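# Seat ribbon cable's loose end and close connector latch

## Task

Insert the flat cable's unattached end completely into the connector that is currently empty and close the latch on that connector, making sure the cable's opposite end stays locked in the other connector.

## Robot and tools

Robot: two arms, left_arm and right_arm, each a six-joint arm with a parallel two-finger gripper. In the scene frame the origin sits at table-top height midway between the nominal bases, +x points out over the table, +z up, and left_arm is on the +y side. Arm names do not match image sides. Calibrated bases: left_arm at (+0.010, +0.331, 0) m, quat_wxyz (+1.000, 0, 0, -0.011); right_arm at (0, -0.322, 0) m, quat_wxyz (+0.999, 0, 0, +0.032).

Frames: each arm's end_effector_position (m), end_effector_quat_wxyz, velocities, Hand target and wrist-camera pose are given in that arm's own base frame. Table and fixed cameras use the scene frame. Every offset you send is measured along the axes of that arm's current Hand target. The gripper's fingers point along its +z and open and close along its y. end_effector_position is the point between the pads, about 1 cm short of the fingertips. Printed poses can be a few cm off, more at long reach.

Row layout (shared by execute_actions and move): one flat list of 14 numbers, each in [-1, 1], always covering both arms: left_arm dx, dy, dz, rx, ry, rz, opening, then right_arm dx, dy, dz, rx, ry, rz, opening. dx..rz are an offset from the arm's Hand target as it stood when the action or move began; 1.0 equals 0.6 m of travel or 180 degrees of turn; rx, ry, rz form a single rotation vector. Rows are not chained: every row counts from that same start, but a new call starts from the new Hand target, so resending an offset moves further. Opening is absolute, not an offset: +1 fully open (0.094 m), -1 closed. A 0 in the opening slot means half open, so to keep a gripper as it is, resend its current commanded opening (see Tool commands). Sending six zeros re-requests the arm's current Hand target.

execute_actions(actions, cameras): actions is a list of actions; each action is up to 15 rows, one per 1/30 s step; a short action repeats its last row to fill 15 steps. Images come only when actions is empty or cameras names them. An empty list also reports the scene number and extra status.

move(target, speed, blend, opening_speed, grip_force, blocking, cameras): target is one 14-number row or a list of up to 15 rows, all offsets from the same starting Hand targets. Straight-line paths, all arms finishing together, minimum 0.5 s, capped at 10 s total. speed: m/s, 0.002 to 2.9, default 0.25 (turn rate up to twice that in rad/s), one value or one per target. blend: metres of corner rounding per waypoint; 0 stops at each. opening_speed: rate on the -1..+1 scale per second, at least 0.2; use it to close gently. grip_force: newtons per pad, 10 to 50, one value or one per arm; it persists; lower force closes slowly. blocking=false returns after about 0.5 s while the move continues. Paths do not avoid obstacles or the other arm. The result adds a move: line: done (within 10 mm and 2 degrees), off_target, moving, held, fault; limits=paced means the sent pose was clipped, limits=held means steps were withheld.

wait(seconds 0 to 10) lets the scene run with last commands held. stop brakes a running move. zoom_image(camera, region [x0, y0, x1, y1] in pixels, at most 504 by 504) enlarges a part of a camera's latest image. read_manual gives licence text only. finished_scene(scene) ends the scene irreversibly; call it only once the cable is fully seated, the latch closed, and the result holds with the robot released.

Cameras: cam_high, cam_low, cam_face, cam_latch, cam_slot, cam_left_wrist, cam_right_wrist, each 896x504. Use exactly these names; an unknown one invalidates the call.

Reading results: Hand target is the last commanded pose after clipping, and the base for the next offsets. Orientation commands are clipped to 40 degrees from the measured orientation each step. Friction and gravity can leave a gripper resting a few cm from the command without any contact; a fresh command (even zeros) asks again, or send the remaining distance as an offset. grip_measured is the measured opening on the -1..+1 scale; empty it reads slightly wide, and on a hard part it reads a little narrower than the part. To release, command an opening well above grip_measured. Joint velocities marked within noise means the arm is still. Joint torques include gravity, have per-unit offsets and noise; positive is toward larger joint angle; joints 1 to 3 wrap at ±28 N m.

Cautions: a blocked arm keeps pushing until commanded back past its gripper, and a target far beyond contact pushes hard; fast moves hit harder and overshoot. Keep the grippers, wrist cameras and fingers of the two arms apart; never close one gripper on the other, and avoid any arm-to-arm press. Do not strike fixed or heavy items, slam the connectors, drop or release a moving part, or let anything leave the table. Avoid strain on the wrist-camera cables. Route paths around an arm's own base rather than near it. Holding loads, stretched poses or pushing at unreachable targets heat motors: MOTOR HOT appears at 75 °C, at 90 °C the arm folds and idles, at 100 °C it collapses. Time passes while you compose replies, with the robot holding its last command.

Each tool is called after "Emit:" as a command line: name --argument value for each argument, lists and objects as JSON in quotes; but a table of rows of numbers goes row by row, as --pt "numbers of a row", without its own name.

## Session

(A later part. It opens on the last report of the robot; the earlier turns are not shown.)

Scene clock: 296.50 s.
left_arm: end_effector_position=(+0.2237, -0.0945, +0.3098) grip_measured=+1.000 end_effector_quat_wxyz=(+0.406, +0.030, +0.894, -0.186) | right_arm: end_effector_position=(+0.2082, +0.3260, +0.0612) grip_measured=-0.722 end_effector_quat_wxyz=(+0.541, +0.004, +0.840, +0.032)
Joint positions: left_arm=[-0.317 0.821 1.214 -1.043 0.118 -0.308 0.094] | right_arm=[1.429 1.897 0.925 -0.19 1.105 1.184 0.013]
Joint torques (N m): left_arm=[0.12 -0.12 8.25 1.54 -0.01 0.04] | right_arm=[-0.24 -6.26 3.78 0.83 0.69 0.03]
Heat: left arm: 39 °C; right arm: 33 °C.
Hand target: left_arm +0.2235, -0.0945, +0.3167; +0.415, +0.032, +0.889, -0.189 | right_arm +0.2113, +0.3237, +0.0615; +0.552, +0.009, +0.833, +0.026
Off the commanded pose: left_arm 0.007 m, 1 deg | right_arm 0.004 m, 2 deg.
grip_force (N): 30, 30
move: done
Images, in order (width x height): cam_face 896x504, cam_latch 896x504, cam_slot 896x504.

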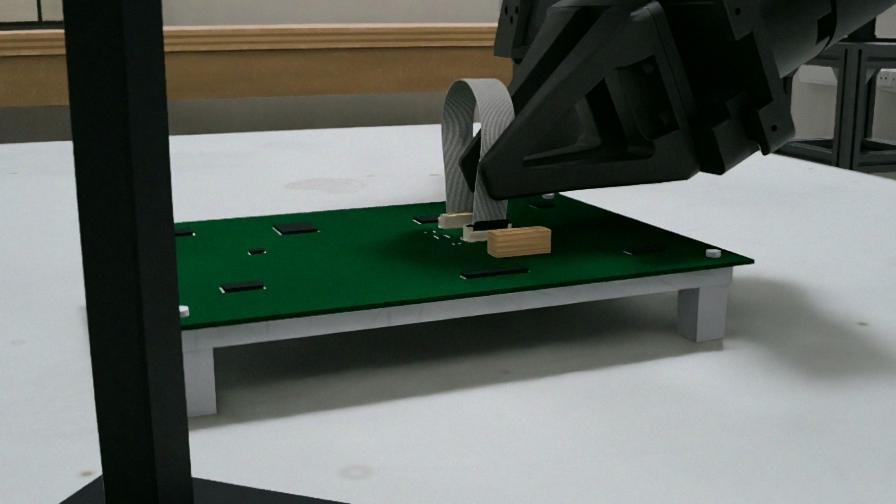

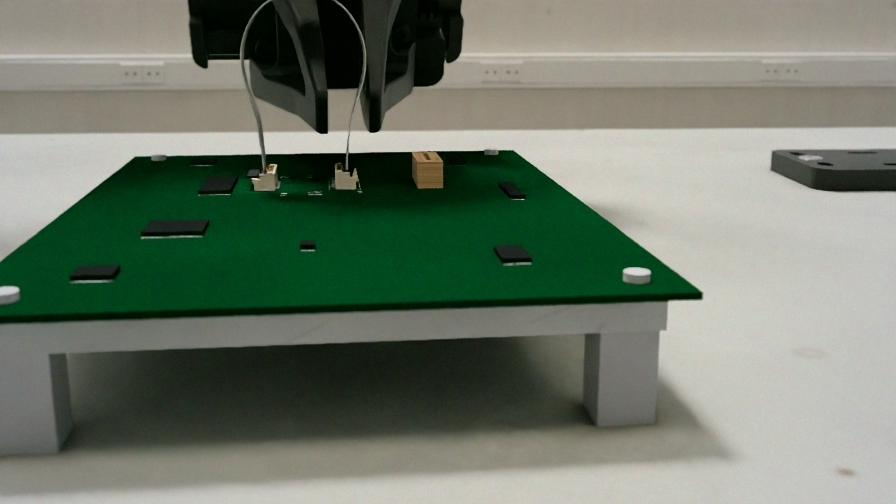

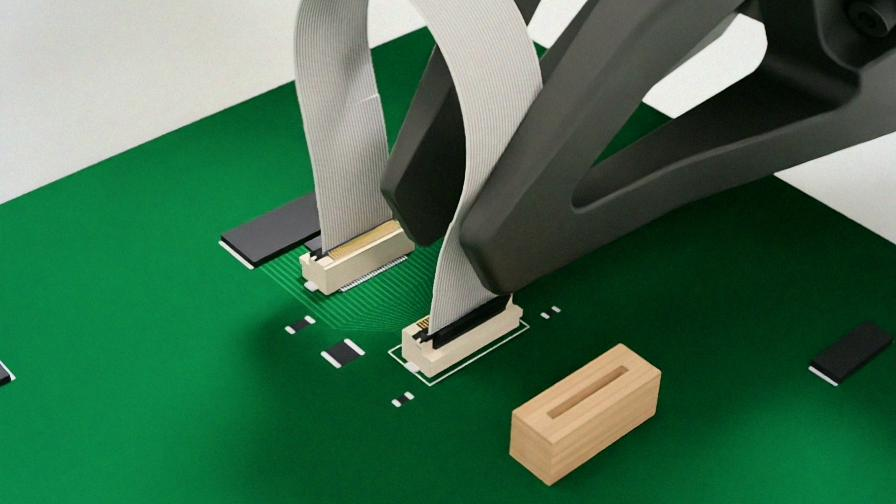

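Emit:
move --target '[0,0,0,0,0,0,1, 0.0079,-0.010,0.0032,0,0,0,-0.72]' --speed 0.03 --cameras '["cam_slot","cam_latch"]'

Emit:
zoom_image --camera "cam_slot" --region '[390, 200, 530, 380]'

Emit:
zoom_image --camera "cam_latch" --region '[310, 110, 380, 200]'

Scene clock: 299.63 s.
left_arm: end_effector_position=(+0.2237, -0.0945, +0.3098) grip_measured=+1.000 end_effector_quat_wxyz=(+0.406, +0.030, +0.894, -0.186) | right_arm: end_effector_position=(+0.2074, +0.3204, +0.0559) grip_measured=-0.722 end_effector_quat_wxyz=(+0.541, +0.000, +0.841, +0.028)
Joint positions: left_arm=[-0.317 0.821 1.214 -1.043 0.118 -0.308 0.094] | right_arm=[1.429 1.897 0.899 -0.173 1.105 1.182 0.013]
Joint torques (N m): left_arm=[0.01 -0.34 8.09 1.58 -0.05 0.05] | right_arm=[-0.49 -6.28 3.21 0.97 0.68 0.04]
Heat: left arm: 39 °C; right arm: 33 °C.
Hand target: left_arm +0.2235, -0.0945, +0.3167; +0.415, +0.032, +0.889, -0.189 | right_arm +0.2113, +0.3181, +0.0561; +0.552, +0.009, +0.833, +0.026
Off the commanded pose: left_arm 0.007 m, 1 deg | right_arm 0.005 m, 2 deg.
grip_force (N): 30, 30
move: done
Images, in order (width x height): cam_latch 896x504, cam_slot 896x504.

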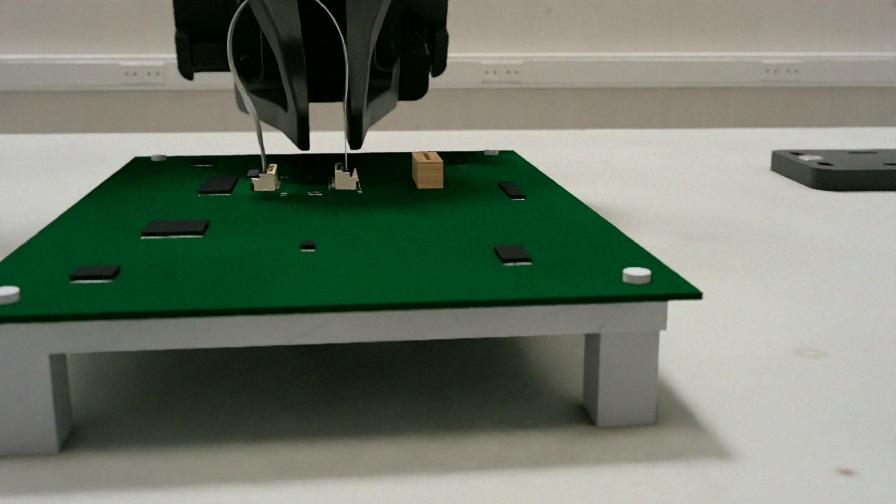

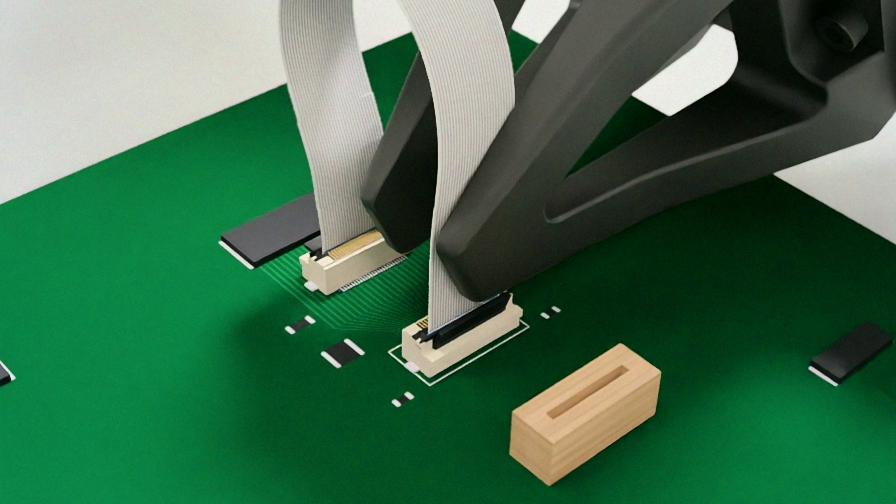

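Scaled by 2.800 from the camera's 896x504 image, which has a finer 1280x720 frame.

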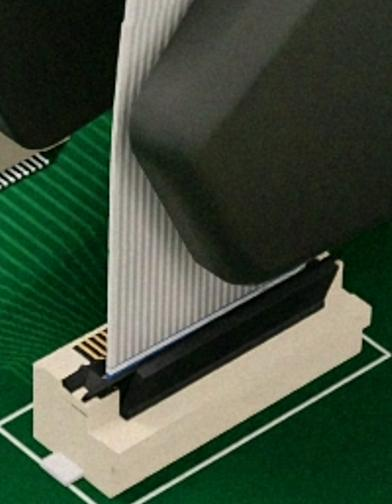

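Scaled by 5.600 from the camera's 896x504 image, which has a finer 1280x720 frame.

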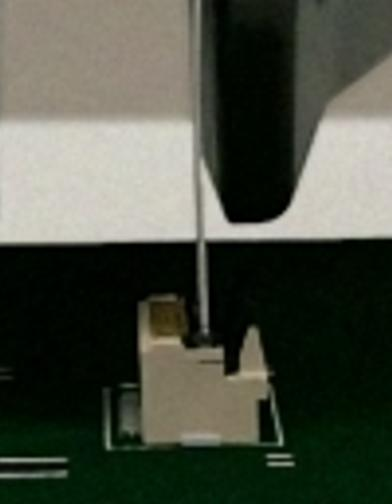

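Emit:
move --target '[0,0,0,0,0,0,1, 0.0058,-0.0003,0.0025,0,0,0,-0.72]' --speed 0.02 --cameras '["cam_slot","cam_latch"]'

Emit:
zoom_image --camera "cam_slot" --region '[390, 200, 530, 380]'

Emit:
zoom_image --camera "cam_latch" --region '[320, 130, 380, 200]'

Scene clock: 303.77 s.
left_arm: end_effector_position=(+0.2237, -0.0945, +0.3098) grip_measured=+1.000 end_effector_quat_wxyz=(+0.406, +0.030, +0.894, -0.186) | right_arm: end_effector_position=(+0.2075, +0.3207, +0.0524) grip_measured=-0.722 end_effector_quat_wxyz=(+0.541, +0.000, +0.841, +0.028)
Joint positions: left_arm=[-0.317 0.821 1.214 -1.043 0.118 -0.308 0.094] | right_arm=[1.429 1.908 0.895 -0.157 1.105 1.181 0.013]
Joint torques (N m): left_arm=[0.03 -0.35 8.34 1.64 -0.02 0.02] | right_arm=[-0.47 -6.26 3.11 0.99 0.68 0.03]
Heat: left arm: 39 °C; right arm: 33 °C.
Hand target: left_arm +0.2235, -0.0945, +0.3167; +0.415, +0.032, +0.889, -0.189 | right_arm +0.2113, +0.3181, +0.0522; +0.552, +0.009, +0.833, +0.026
Off the commanded pose: left_arm 0.007 m, 1 deg | right_arm 0.005 m, 2 deg.
grip_force (N): 30, 30
move: done
Images, in order (width x height): cam_latch 896x504, cam_slot 896x504.

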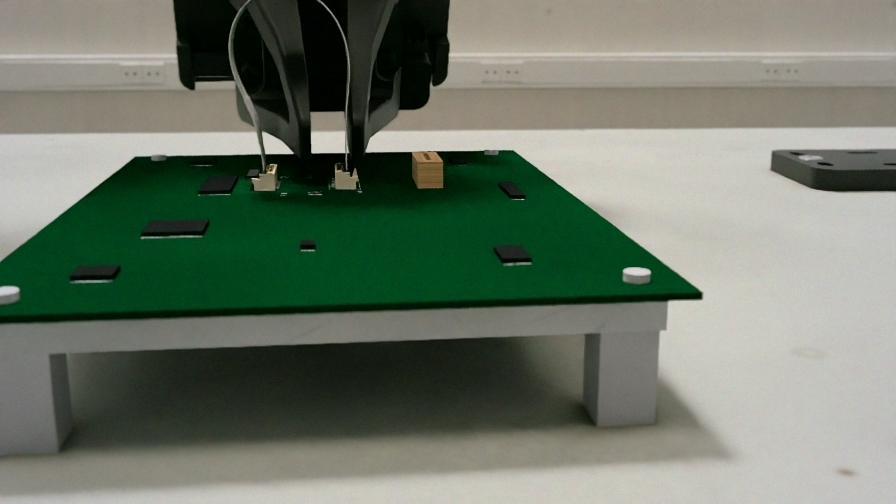

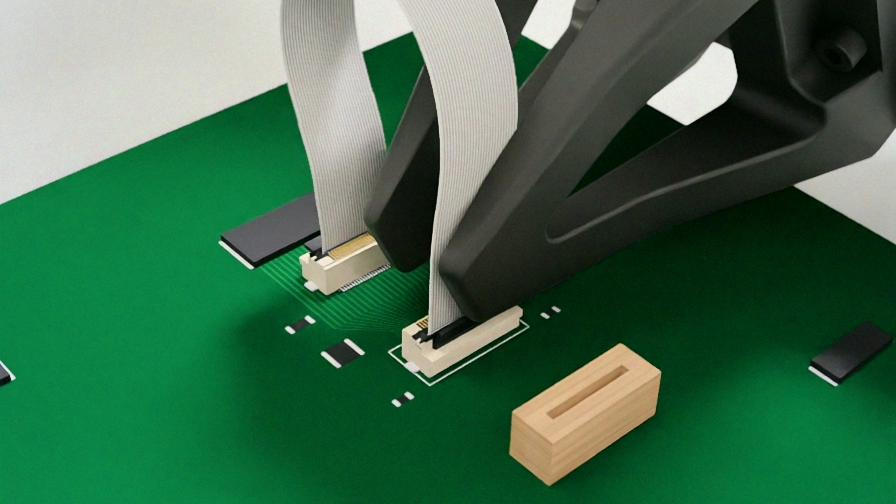

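Scaled by 2.800 from the camera's 896x504 image, which has a finer 1280x720 frame.

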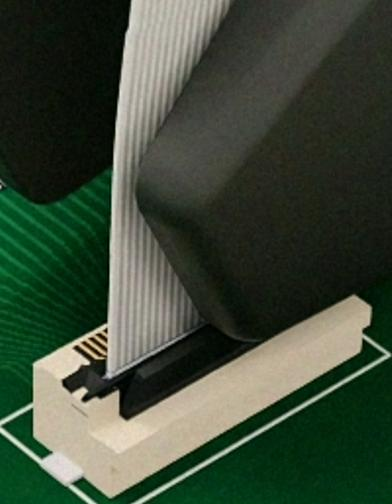

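Scaled by 7.200 from the camera's 896x504 image, which has a finer 1280x720 frame.

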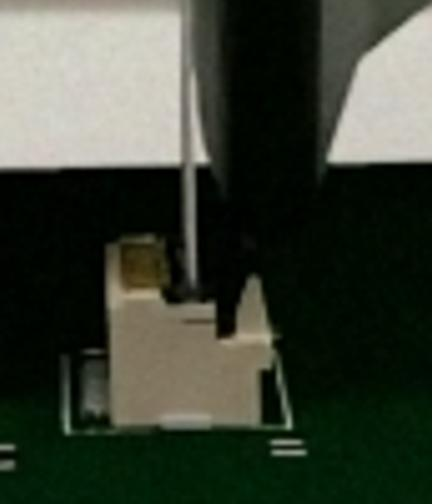

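Emit:
move --pt "0 0 0 0 0 0 1 0.0046 -0.0002 0.002 0 0 0 -0.72" --pt "0 0 0 0 0 0 1 0.0046 -0.0002 0.002 0 0 0 -0.55" --speed 0.03 --opening_speed 0.2 --grip_force 30 --cameras '["cam_latch","cam_slot"]'

Emit:
zoom_image --camera "cam_slot" --region '[390, 200, 530, 380]'

Emit:
zoom_image --camera "cam_latch" --region '[320, 130, 400, 210]'

Scene clock: 310.23 s.
left_arm: end_effector_position=(+0.2237, -0.0945, +0.3098) grip_measured=+1.000 end_effector_quat_wxyz=(+0.406, +0.030, +0.894, -0.186) | right_arm: end_effector_position=(+0.2077, +0.3219, +0.0504) grip_measured=-0.552 end_effector_quat_wxyz=(+0.542, +0.002, +0.840, +0.030)
Joint positions: left_arm=[-0.317 0.821 1.214 -1.043 0.118 -0.308 0.094] | right_arm=[1.429 1.917 0.895 -0.143 1.106 1.181 0.021]
Joint torques (N m): left_arm=[0.08 -0.28 8.24 1.57 -0.03 0.03] | right_arm=[-0.47 -6.27 2.82 0.97 0.67 0.04]
Heat: left arm: 39 °C; right arm: 33 °C.
Hand target: left_arm +0.2235, -0.0945, +0.3167; +0.415, +0.032, +0.889, -0.189 | right_arm +0.2114, +0.3181, +0.0492; +0.552, +0.009, +0.833, +0.026
Off the commanded pose: left_arm 0.007 m, 1 deg | right_arm 0.005 m, 2 deg.
grip_force (N): 30, 30
move: done
Images, in order (width x height): cam_latch 896x504, cam_slot 896x504.

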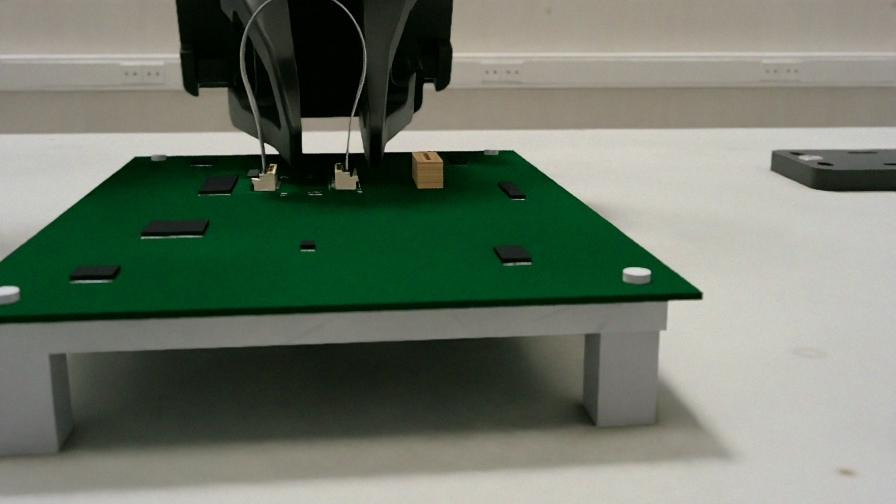

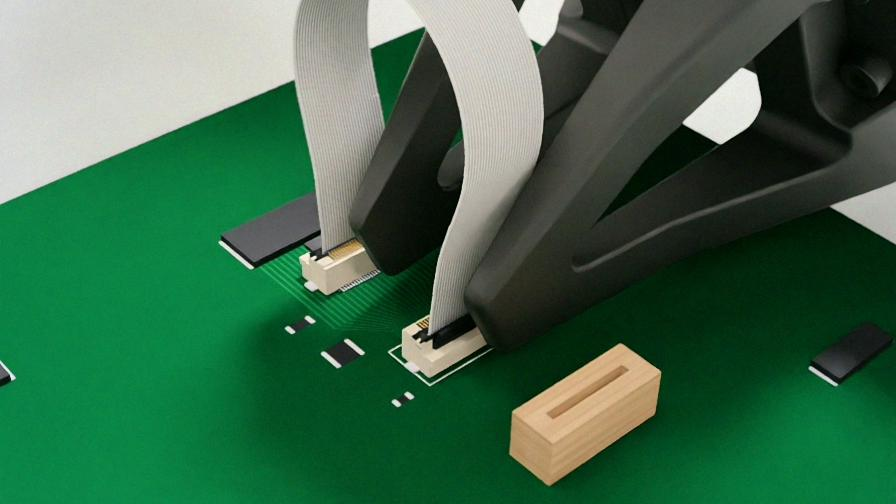

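Scaled by 2.800 from the camera's 896x504 image, which has a finer 1280x720 frame.

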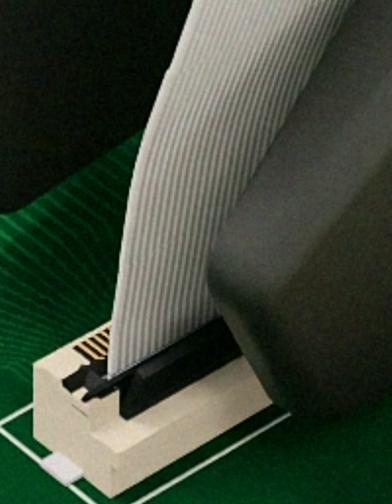

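Scaled by 6.300 from the camera's 896x504 image, which has a finer 1280x720 frame.

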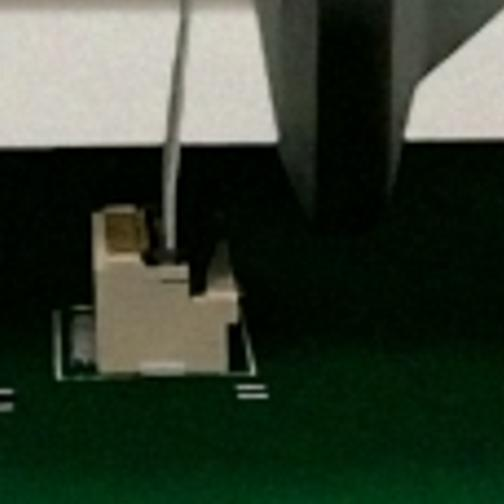

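Emit:
execute_actions --actions '[]' --cameras '["cam_latch","cam_slot","cam_face"]'

Emit:
zoom_image --camera "cam_latch" --region '[235, 140, 315, 220]'

Emit:
zoom_image --camera "cam_latch" --region '[325, 155, 375, 205]'

Emit:
zoom_image --camera "cam_slot" --region '[280, 180, 520, 400]'

Scene clock: 315.17 s.
left_arm: end_effector_position=(+0.2237, -0.0945, +0.3098) grip_measured=+1.000 end_effector_quat_wxyz=(+0.406, +0.030, +0.894, -0.186) | right_arm: end_effector_position=(+0.2077, +0.3219, +0.0504) grip_measured=-0.552 end_effector_quat_wxyz=(+0.542, +0.002, +0.840, +0.030)
Joint positions: left_arm=[-0.317 0.821 1.214 -1.043 0.118 -0.308 0.094] | right_arm=[1.429 1.917 0.895 -0.143 1.106 1.181 0.021]
Joint velocities: within noise
Joint torques (N m): left_arm=[0.05 -0.18 8.25 1.61 -0.03 0.04] | right_arm=[-0.49 -6.3 2.82 0.96 0.67 0.04]
Heat: left arm: 39 °C; right arm: 33 °C.
Hand target: left_arm +0.2235, -0.0945, +0.3167; +0.415, +0.032, +0.889, -0.189 | right_arm +0.2114, +0.3181, +0.0492; +0.552, +0.009, +0.833, +0.026
Tool commands: left_gripper/opening=+1.0 right_gripper/opening=-0.55
Off the commanded pose: left_arm 0.007 m, 1 deg | right_arm 0.005 m, 2 deg.
grip_force (N): 30, 30
Images, in order (width x height): cam_face 896x504, cam_latch 896x504, cam_slot 896x504.

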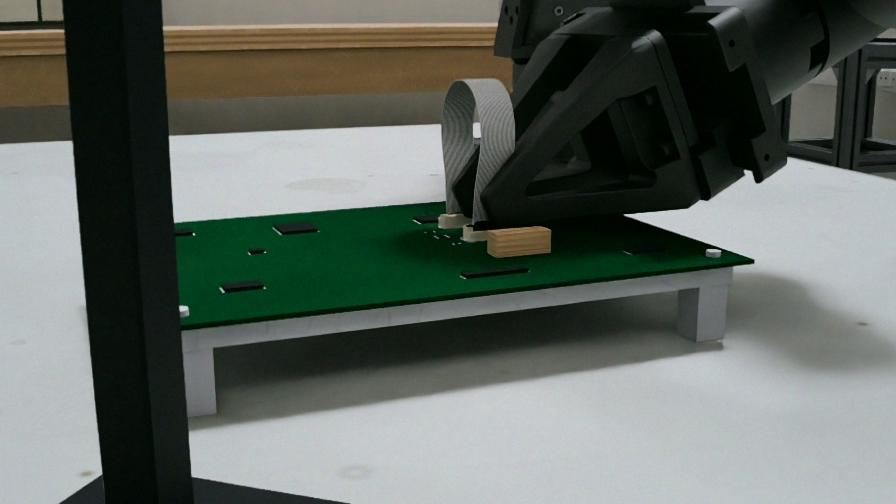

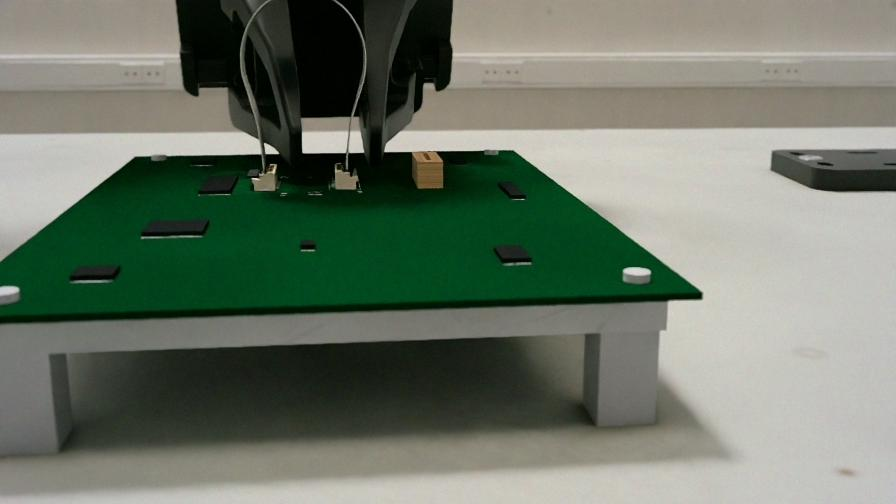

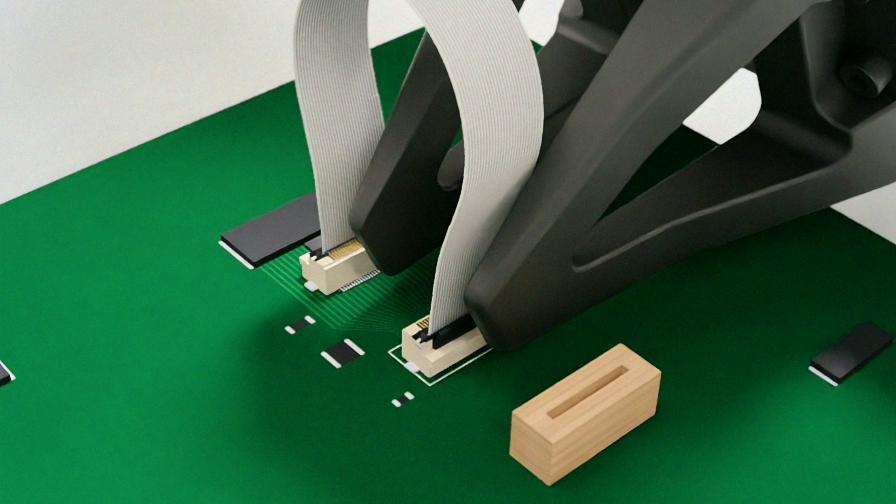

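Scaled by 6.300 from the camera's 896x504 image, which has a finer 1280x720 frame.

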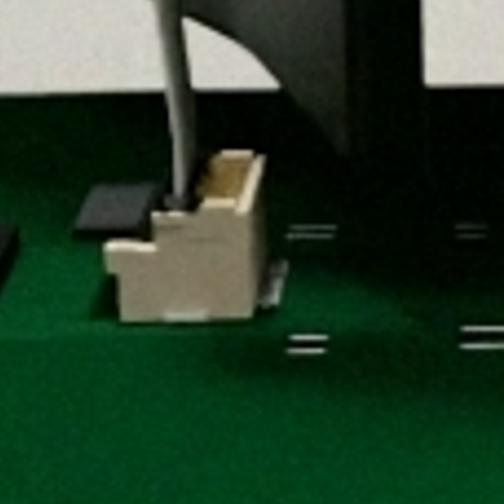

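Scaled by 10.080 from the camera's 896x504 image, which has a finer 1280x720 frame.

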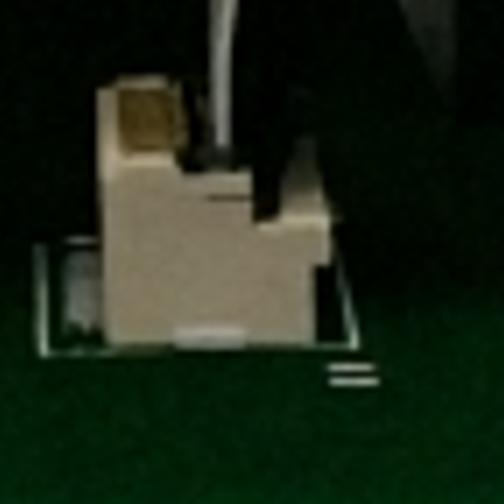

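Scaled by 2.100 from the camera's 896x504 image, which has a finer 1280x720 frame.

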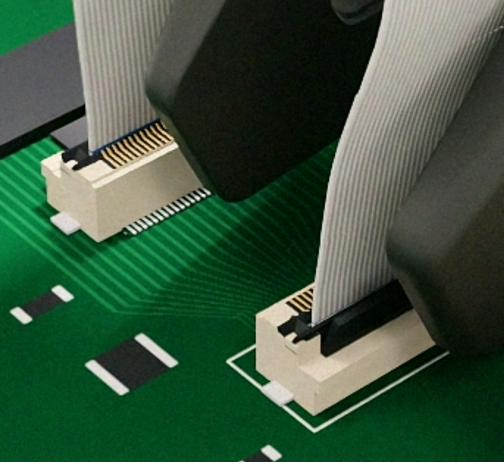

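Emit:
move --target '[0,0,0,0,0,0,1,-0.0245,0.0014,-0.0103,0,0,0,-0.55]' --speed 0.06

Scene clock: 322.20 s.
left_arm: end_effector_position=(+0.2237, -0.0945, +0.3098) grip_measured=+1.000 end_effector_quat_wxyz=(+0.406, +0.030, +0.894, -0.186) | right_arm: end_effector_position=(+0.2073, +0.3185, +0.0490) grip_measured=-0.552 end_effector_quat_wxyz=(+0.540, -0.006, +0.841, +0.019)
Joint positions: left_arm=[-0.317 0.821 1.214 -1.043 0.118 -0.308 0.094] | right_arm=[1.429 1.917 0.895 -0.167 1.106 1.178 0.021]
Joint torques (N m): left_arm=[0.12 -0.32 8.32 1.56 -0.02 0.06] | right_arm=[-0.5 -9.69 4.15 0.61 0.68 0.04]
Heat: left arm: 39 °C; right arm: 33 °C.
Hand target: left_arm +0.2235, -0.0945, +0.3167; +0.415, +0.032, +0.889, -0.189 | right_arm +0.2114, +0.3181, +0.0651; +0.552, +0.009, +0.833, +0.026
Off the commanded pose: left_arm 0.007 m, 1 deg | right_arm 0.017 m, 3 deg.
grip_force (N): 30, 30
move: off_target (right_arm)

Emit:
move --target '[0,0,0,0,0,0,1,-0.0107,0.0006,-0.0045,0,0,0,-0.6]' --speed 0.06 --cameras '["cam_slot","cam_latch"]'

Emit:
zoom_image --camera "cam_slot" --region '[390, 250, 530, 390]'

Emit:
zoom_image --camera "cam_latch" --region '[325, 145, 385, 205]'

Scene clock: 324.33 s.
left_arm: end_effector_position=(+0.2237, -0.0945, +0.3098) grip_measured=+1.000 end_effector_quat_wxyz=(+0.406, +0.030, +0.894, -0.186) | right_arm: end_effector_position=(+0.2065, +0.3172, +0.0525) grip_measured=-0.598 end_effector_quat_wxyz=(+0.537, -0.008, +0.843, +0.018)
Joint positions: left_arm=[-0.317 0.821 1.214 -1.043 0.118 -0.308 0.094] | right_arm=[1.429 1.899 0.895 -0.189 1.1 1.177 0.019]
Joint torques (N m): left_arm=[0.18 -0.23 8.23 1.57 -0.02 0.01] | right_arm=[-0.53 -9.78 4.97 0.54 0.73 0.04]
Heat: left arm: 39 °C; right arm: 34 °C.
Hand target: left_arm +0.2235, -0.0945, +0.3167; +0.415, +0.032, +0.889, -0.189 | right_arm +0.2114, +0.3180, +0.0722; +0.552, +0.009, +0.833, +0.026
Off the commanded pose: left_arm 0.007 m, 1 deg | right_arm 0.020 m, 3 deg.
grip_force (N): 30, 30
move: off_target (right_arm)
Images, in order (width x height): cam_latch 896x504, cam_slot 896x504.

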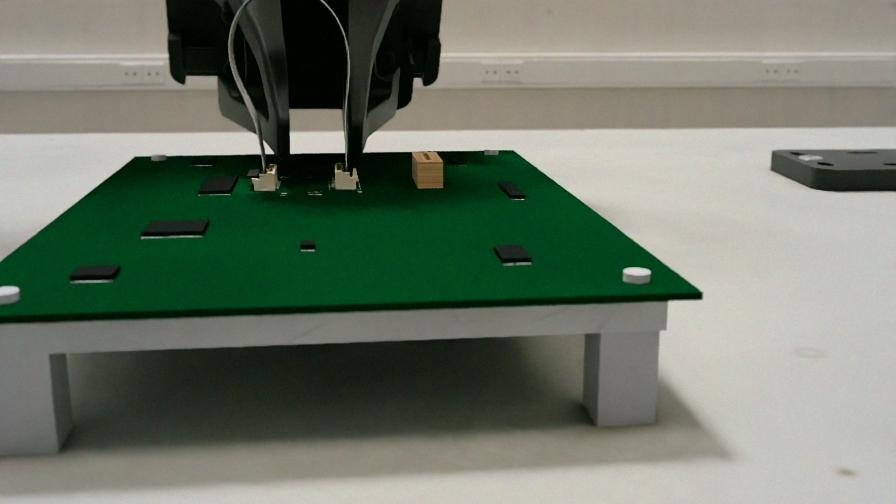

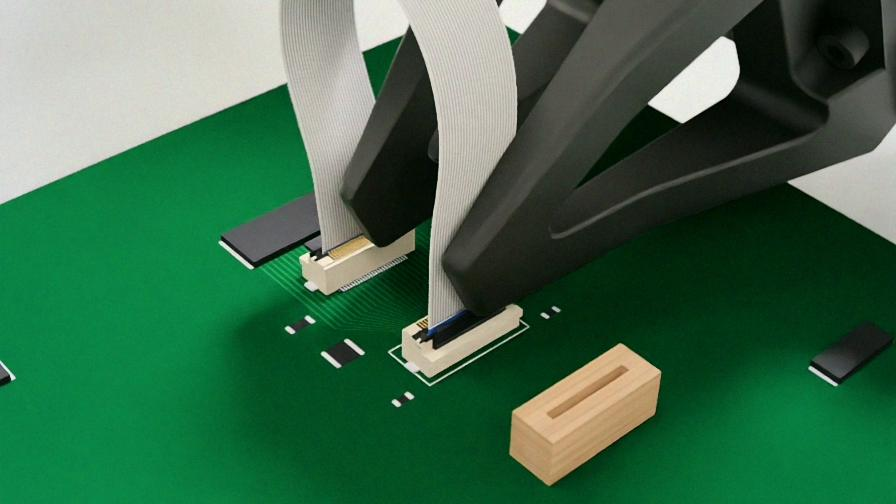

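Scaled by 3.600 from the camera's 896x504 image, which has a finer 1280x720 frame.

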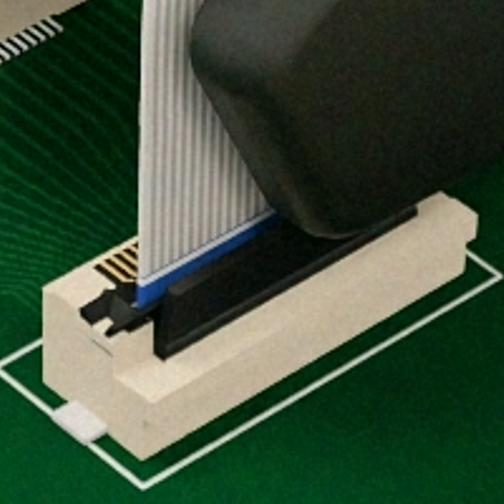

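Scaled by 8.400 from the camera's 896x504 image, which has a finer 1280x720 frame.

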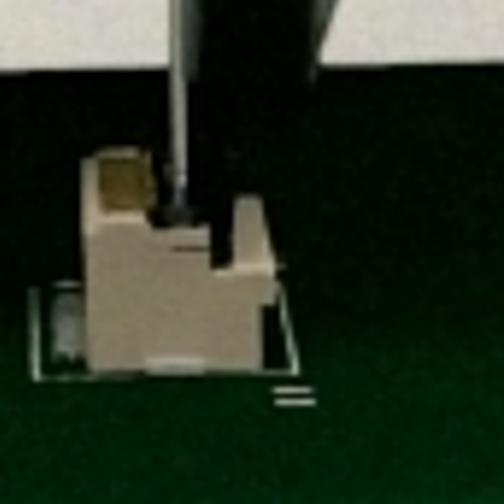

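Emit:
move --target '[0,0,0,0,0,0,1,0.0006,0.0166,0.0006,0,0,0,-0.6]' --speed 0.06

Scene clock: 335.37 s.
left_arm: end_effector_position=(+0.2237, -0.0945, +0.3098) grip_measured=+1.000 end_effector_quat_wxyz=(+0.406, +0.030, +0.894, -0.186) | right_arm: end_effector_position=(+0.2077, +0.3257, +0.0610) grip_measured=-0.598 end_effector_quat_wxyz=(+0.538, -0.006, +0.843, +0.022)
Joint positions: left_arm=[-0.317 0.821 1.214 -1.043 0.118 -0.308 0.094] | right_arm=[1.429 1.899 0.937 -0.222 1.1 1.177 0.019]
Joint torques (N m): left_arm=[0.01 -0.27 8.31 1.63 -0.02 0.06] | right_arm=[-0.13 -7.6 5.38 0.64 0.74 0.12]
Heat: left arm: 39 °C; right arm: 35 °C.
Hand target: left_arm +0.2235, -0.0945, +0.3167; +0.415, +0.032, +0.889, -0.189 | right_arm +0.2115, +0.3280, +0.0722; +0.552, +0.009, +0.833, +0.026
Off the commanded pose: left_arm 0.007 m, 1 deg | right_arm 0.012 m, 3 deg.
grip_force (N): 30, 30
move: off_target (right_arm)

Emit:
move --pt "0 0 0 0 0 0 1 -0.0046 0.0003 -0.0019 0 0 0 -0.6" --pt "0 0 0 0 0 0 1 -0.0046 0.0003 -0.0019 0 0 0 -1" --speed 0.06 --opening_speed 0.6 --cameras '["cam_slot","cam_latch"]'

Emit:
zoom_image --camera "cam_slot" --region '[390, 250, 530, 390]'

Emit:
zoom_image --camera "cam_latch" --region '[325, 145, 385, 205]'

Scene clock: 338.60 s.
left_arm: end_effector_position=(+0.2237, -0.0945, +0.3098) grip_measured=+1.000 end_effector_quat_wxyz=(+0.406, +0.030, +0.894, -0.186) | right_arm: end_effector_position=(+0.2075, +0.3238, +0.0602) grip_measured=-0.990 end_effector_quat_wxyz=(+0.537, -0.009, +0.843, +0.017)
Joint positions: left_arm=[-0.317 0.821 1.214 -1.043 0.118 -0.308 0.094] | right_arm=[1.429 1.899 0.937 -0.236 1.1 1.177 0]
Joint torques (N m): left_arm=[0.01 -0.31 8.39 1.59 -0.01 0] | right_arm=[-0.12 -8.16 5.76 0.64 0.74 0.13]
Heat: left arm: 39 °C; right arm: 35 °C.
Hand target: left_arm +0.2235, -0.0945, +0.3167; +0.415, +0.032, +0.889, -0.189 | right_arm +0.2115, +0.3280, +0.0752; +0.552, +0.009, +0.833, +0.026
Off the commanded pose: left_arm 0.007 m, 1 deg | right_arm 0.016 m, 3 deg.
grip_force (N): 30, 30
move: off_target (right_arm); target 2's new opening was sent with right_arm's hand 0.016 m and 3 deg from that target
Images, in order (width x height): cam_latch 896x504, cam_slot 896x504.

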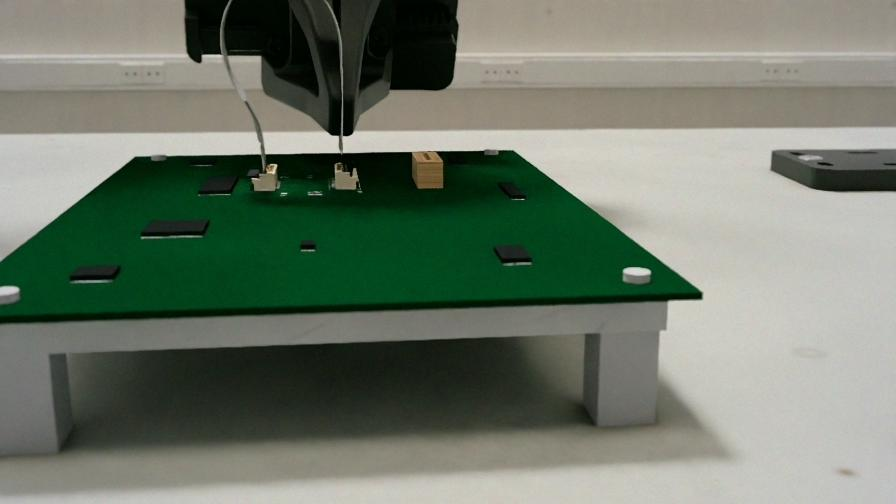

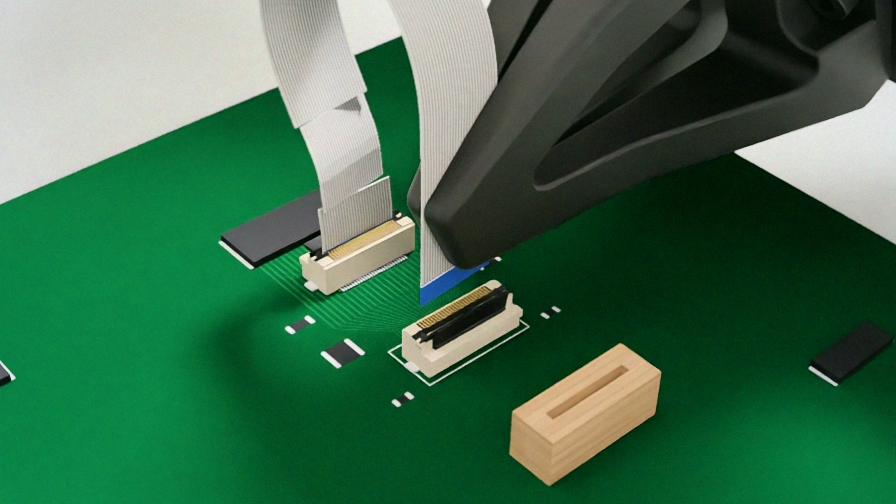

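Scaled by 3.600 from the camera's 896x504 image, which has a finer 1280x720 frame.

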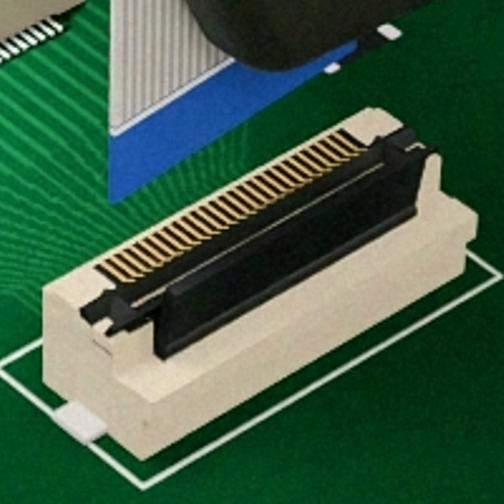

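Scaled by 8.400 from the camera's 896x504 image, which has a finer 1280x720 frame.

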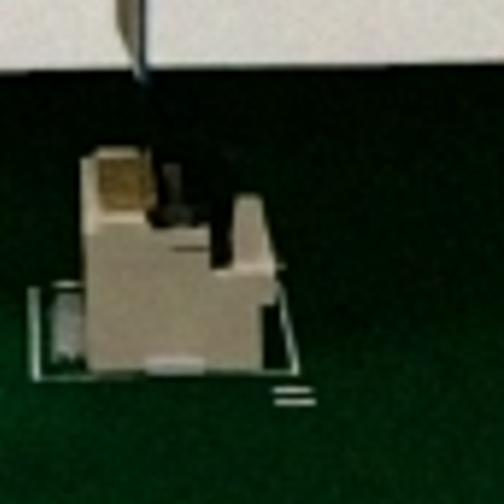

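Emit:
move --target '[0,0,0,0,0,0,1,0.0153,-0.0009,0.0065,0,0,0,-1]' --speed 0.06

Scene clock: 346.13 s.
left_arm: end_effector_position=(+0.2237, -0.0945, +0.3098) grip_measured=+1.000 end_effector_quat_wxyz=(+0.406, +0.030, +0.894, -0.186) | right_arm: end_effector_position=(+0.2075, +0.3241, +0.0603) grip_measured=-0.990 end_effector_quat_wxyz=(+0.537, -0.008, +0.843, +0.018)
Joint positions: left_arm=[-0.317 0.821 1.214 -1.043 0.118 -0.308 0.094] | right_arm=[1.429 1.899 0.937 -0.234 1.1 1.179 0]
Joint torques (N m): left_arm=[0.12 -0.28 8.29 1.55 -0.04 0.03] | right_arm=[-0.13 -6.26 4.72 0.95 0.74 0.15]
Heat: left arm: 39 °C; right arm: 35 °C.
Hand target: left_arm +0.2235, -0.0945, +0.3167; +0.415, +0.032, +0.889, -0.189 | right_arm +0.2115, +0.3280, +0.0652; +0.552, +0.009, +0.833, +0.026
Off the commanded pose: left_arm 0.007 m, 1 deg | right_arm 0.007 m, 3 deg.
grip_force (N): 30, 30
move: off_target (right_arm)

Emit:
move --target '[0,0,0,0,0,0,1,0.0046,-0.0003,0.0019,0,0,0,-1]' --speed 0.06 --cameras '["cam_slot","cam_latch"]'

Emit:
zoom_image --camera "cam_slot" --region '[390, 250, 530, 390]'

Emit:
zoom_image --camera "cam_latch" --region '[325, 145, 385, 205]'

Scene clock: 347.97 s.
left_arm: end_effector_position=(+0.2237, -0.0945, +0.3098) grip_measured=+1.000 end_effector_quat_wxyz=(+0.406, +0.030, +0.894, -0.186) | right_arm: end_effector_position=(+0.2077, +0.3251, +0.0577) grip_measured=-0.990 end_effector_quat_wxyz=(+0.537, -0.007, +0.843, +0.019)
Joint positions: left_arm=[-0.317 0.821 1.214 -1.043 0.118 -0.308 0.094] | right_arm=[1.429 1.909 0.937 -0.222 1.1 1.18 0]
Joint torques (N m): left_arm=[-0.01 -0.24 8.42 1.58 -0.01 0] | right_arm=[-0.12 -6.42 4.4 0.94 0.74 0.13]
Heat: left arm: 39 °C; right arm: 35 °C.
Hand target: left_arm +0.2235, -0.0945, +0.3167; +0.415, +0.032, +0.889, -0.189 | right_arm +0.2115, +0.3280, +0.0622; +0.552, +0.009, +0.833, +0.026
Off the commanded pose: left_arm 0.007 m, 1 deg | right_arm 0.007 m, 3 deg.
grip_force (N): 30, 30
move: off_target (right_arm)
Images, in order (width x height): cam_latch 896x504, cam_slot 896x504.

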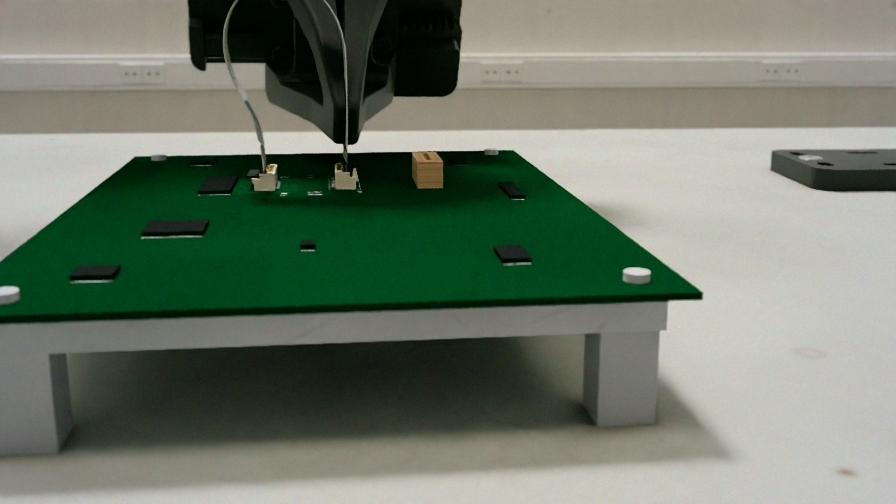

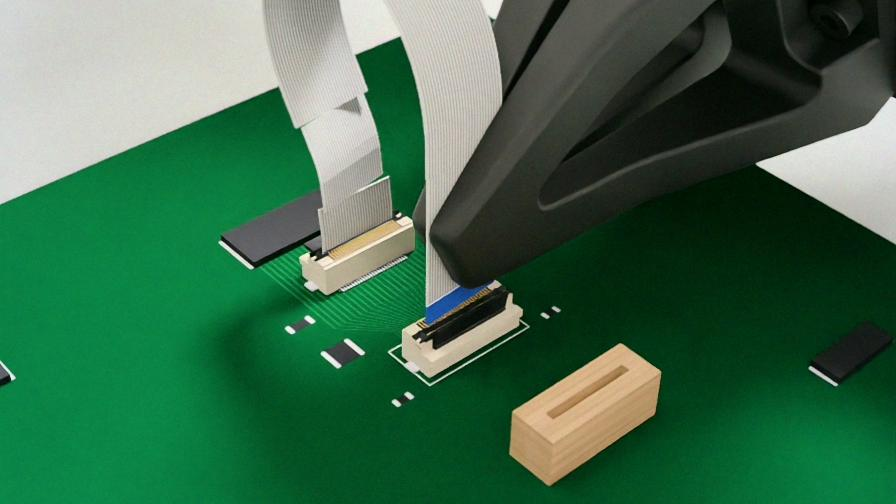

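Scaled by 3.600 from the camera's 896x504 image, which has a finer 1280x720 frame.

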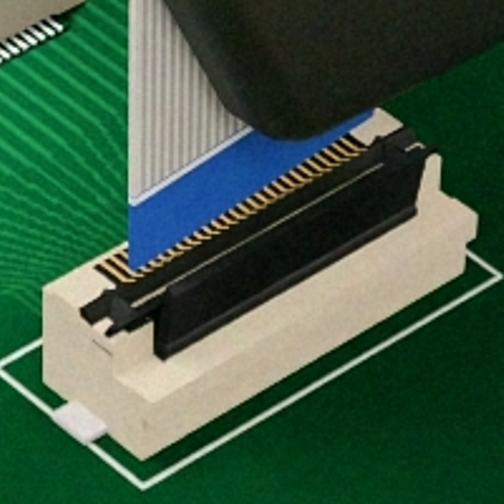

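Scaled by 8.400 from the camera's 896x504 image, which has a finer 1280x720 frame.

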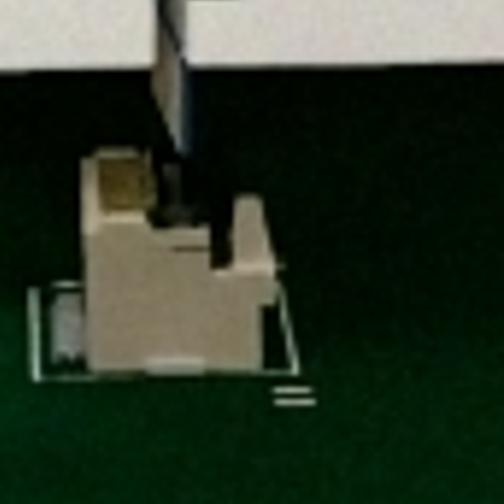

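Emit:
move --target '[0,0,0,0,0,0,1,0,0,0,0.0146,-0.0008,0.0062,-1]' --speed 0.06 --cameras '["cam_slot","cam_latch"]'

Emit:
zoom_image --camera "cam_slot" --region '[390, 250, 530, 390]'

Emit:
zoom_image --camera "cam_latch" --region '[325, 145, 385, 205]'

Scene clock: 353.20 s.
left_arm: end_effector_position=(+0.2237, -0.0945, +0.3098) grip_measured=+1.000 end_effector_quat_wxyz=(+0.406, +0.030, +0.894, -0.186) | right_arm: end_effector_position=(+0.2088, +0.3257, +0.0561) grip_measured=-0.990 end_effector_quat_wxyz=(+0.537, +0.021, +0.843, +0.015)
Joint positions: left_arm=[-0.317 0.821 1.214 -1.043 0.118 -0.308 0.094] | right_arm=[1.429 1.947 0.995 -0.321 1.112 1.293 0]
Joint torques (N m): left_arm=[0.12 -0.2 8.35 1.58 -0.02 0.02] | right_arm=[0.18 -6.63 5.42 0.53 0.8 0.15]
Heat: left arm: 39 °C; right arm: 35 °C.
Hand target: left_arm +0.2235, -0.0945, +0.3167; +0.415, +0.032, +0.889, -0.189 | right_arm +0.2115, +0.3280, +0.0622; +0.553, +0.030, +0.833, +0.013
Off the commanded pose: left_arm 0.007 m, 1 deg | right_arm 0.007 m, 2 deg.
grip_force (N): 30, 30
move: done
Images, in order (width x height): cam_latch 896x504, cam_slot 896x504.

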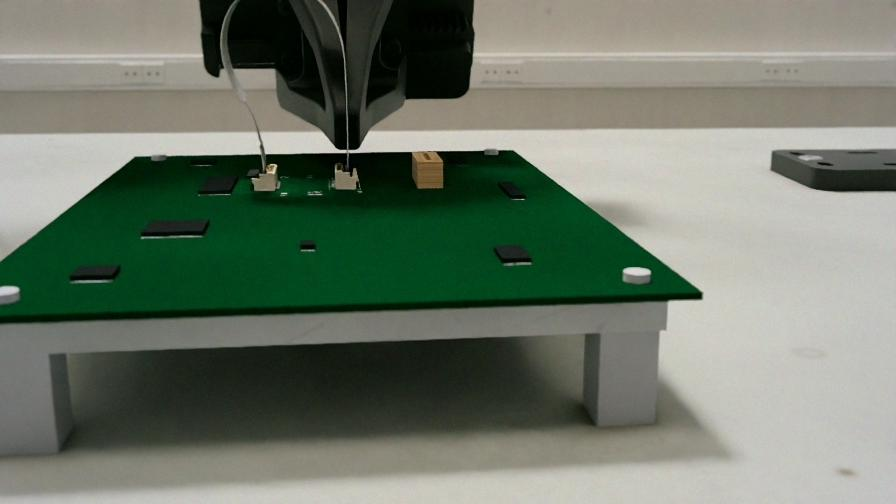

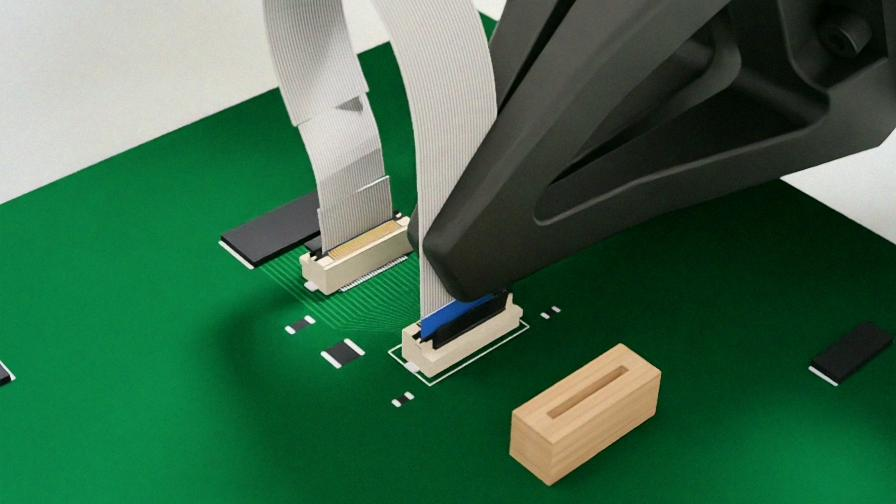

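Scaled by 3.600 from the camera's 896x504 image, which has a finer 1280x720 frame.

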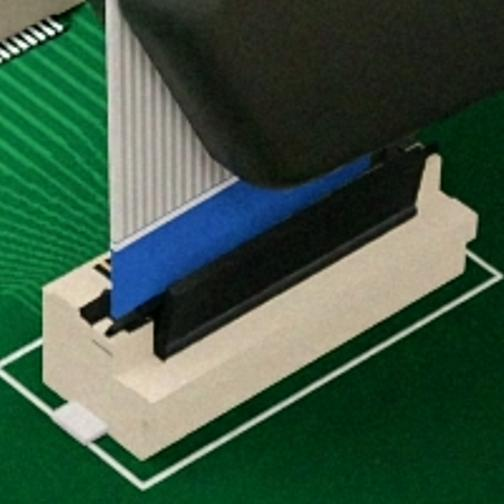

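Scaled by 8.400 from the camera's 896x504 image, which has a finer 1280x720 frame.

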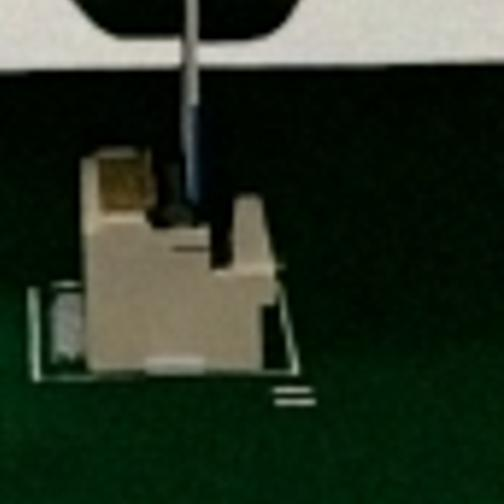

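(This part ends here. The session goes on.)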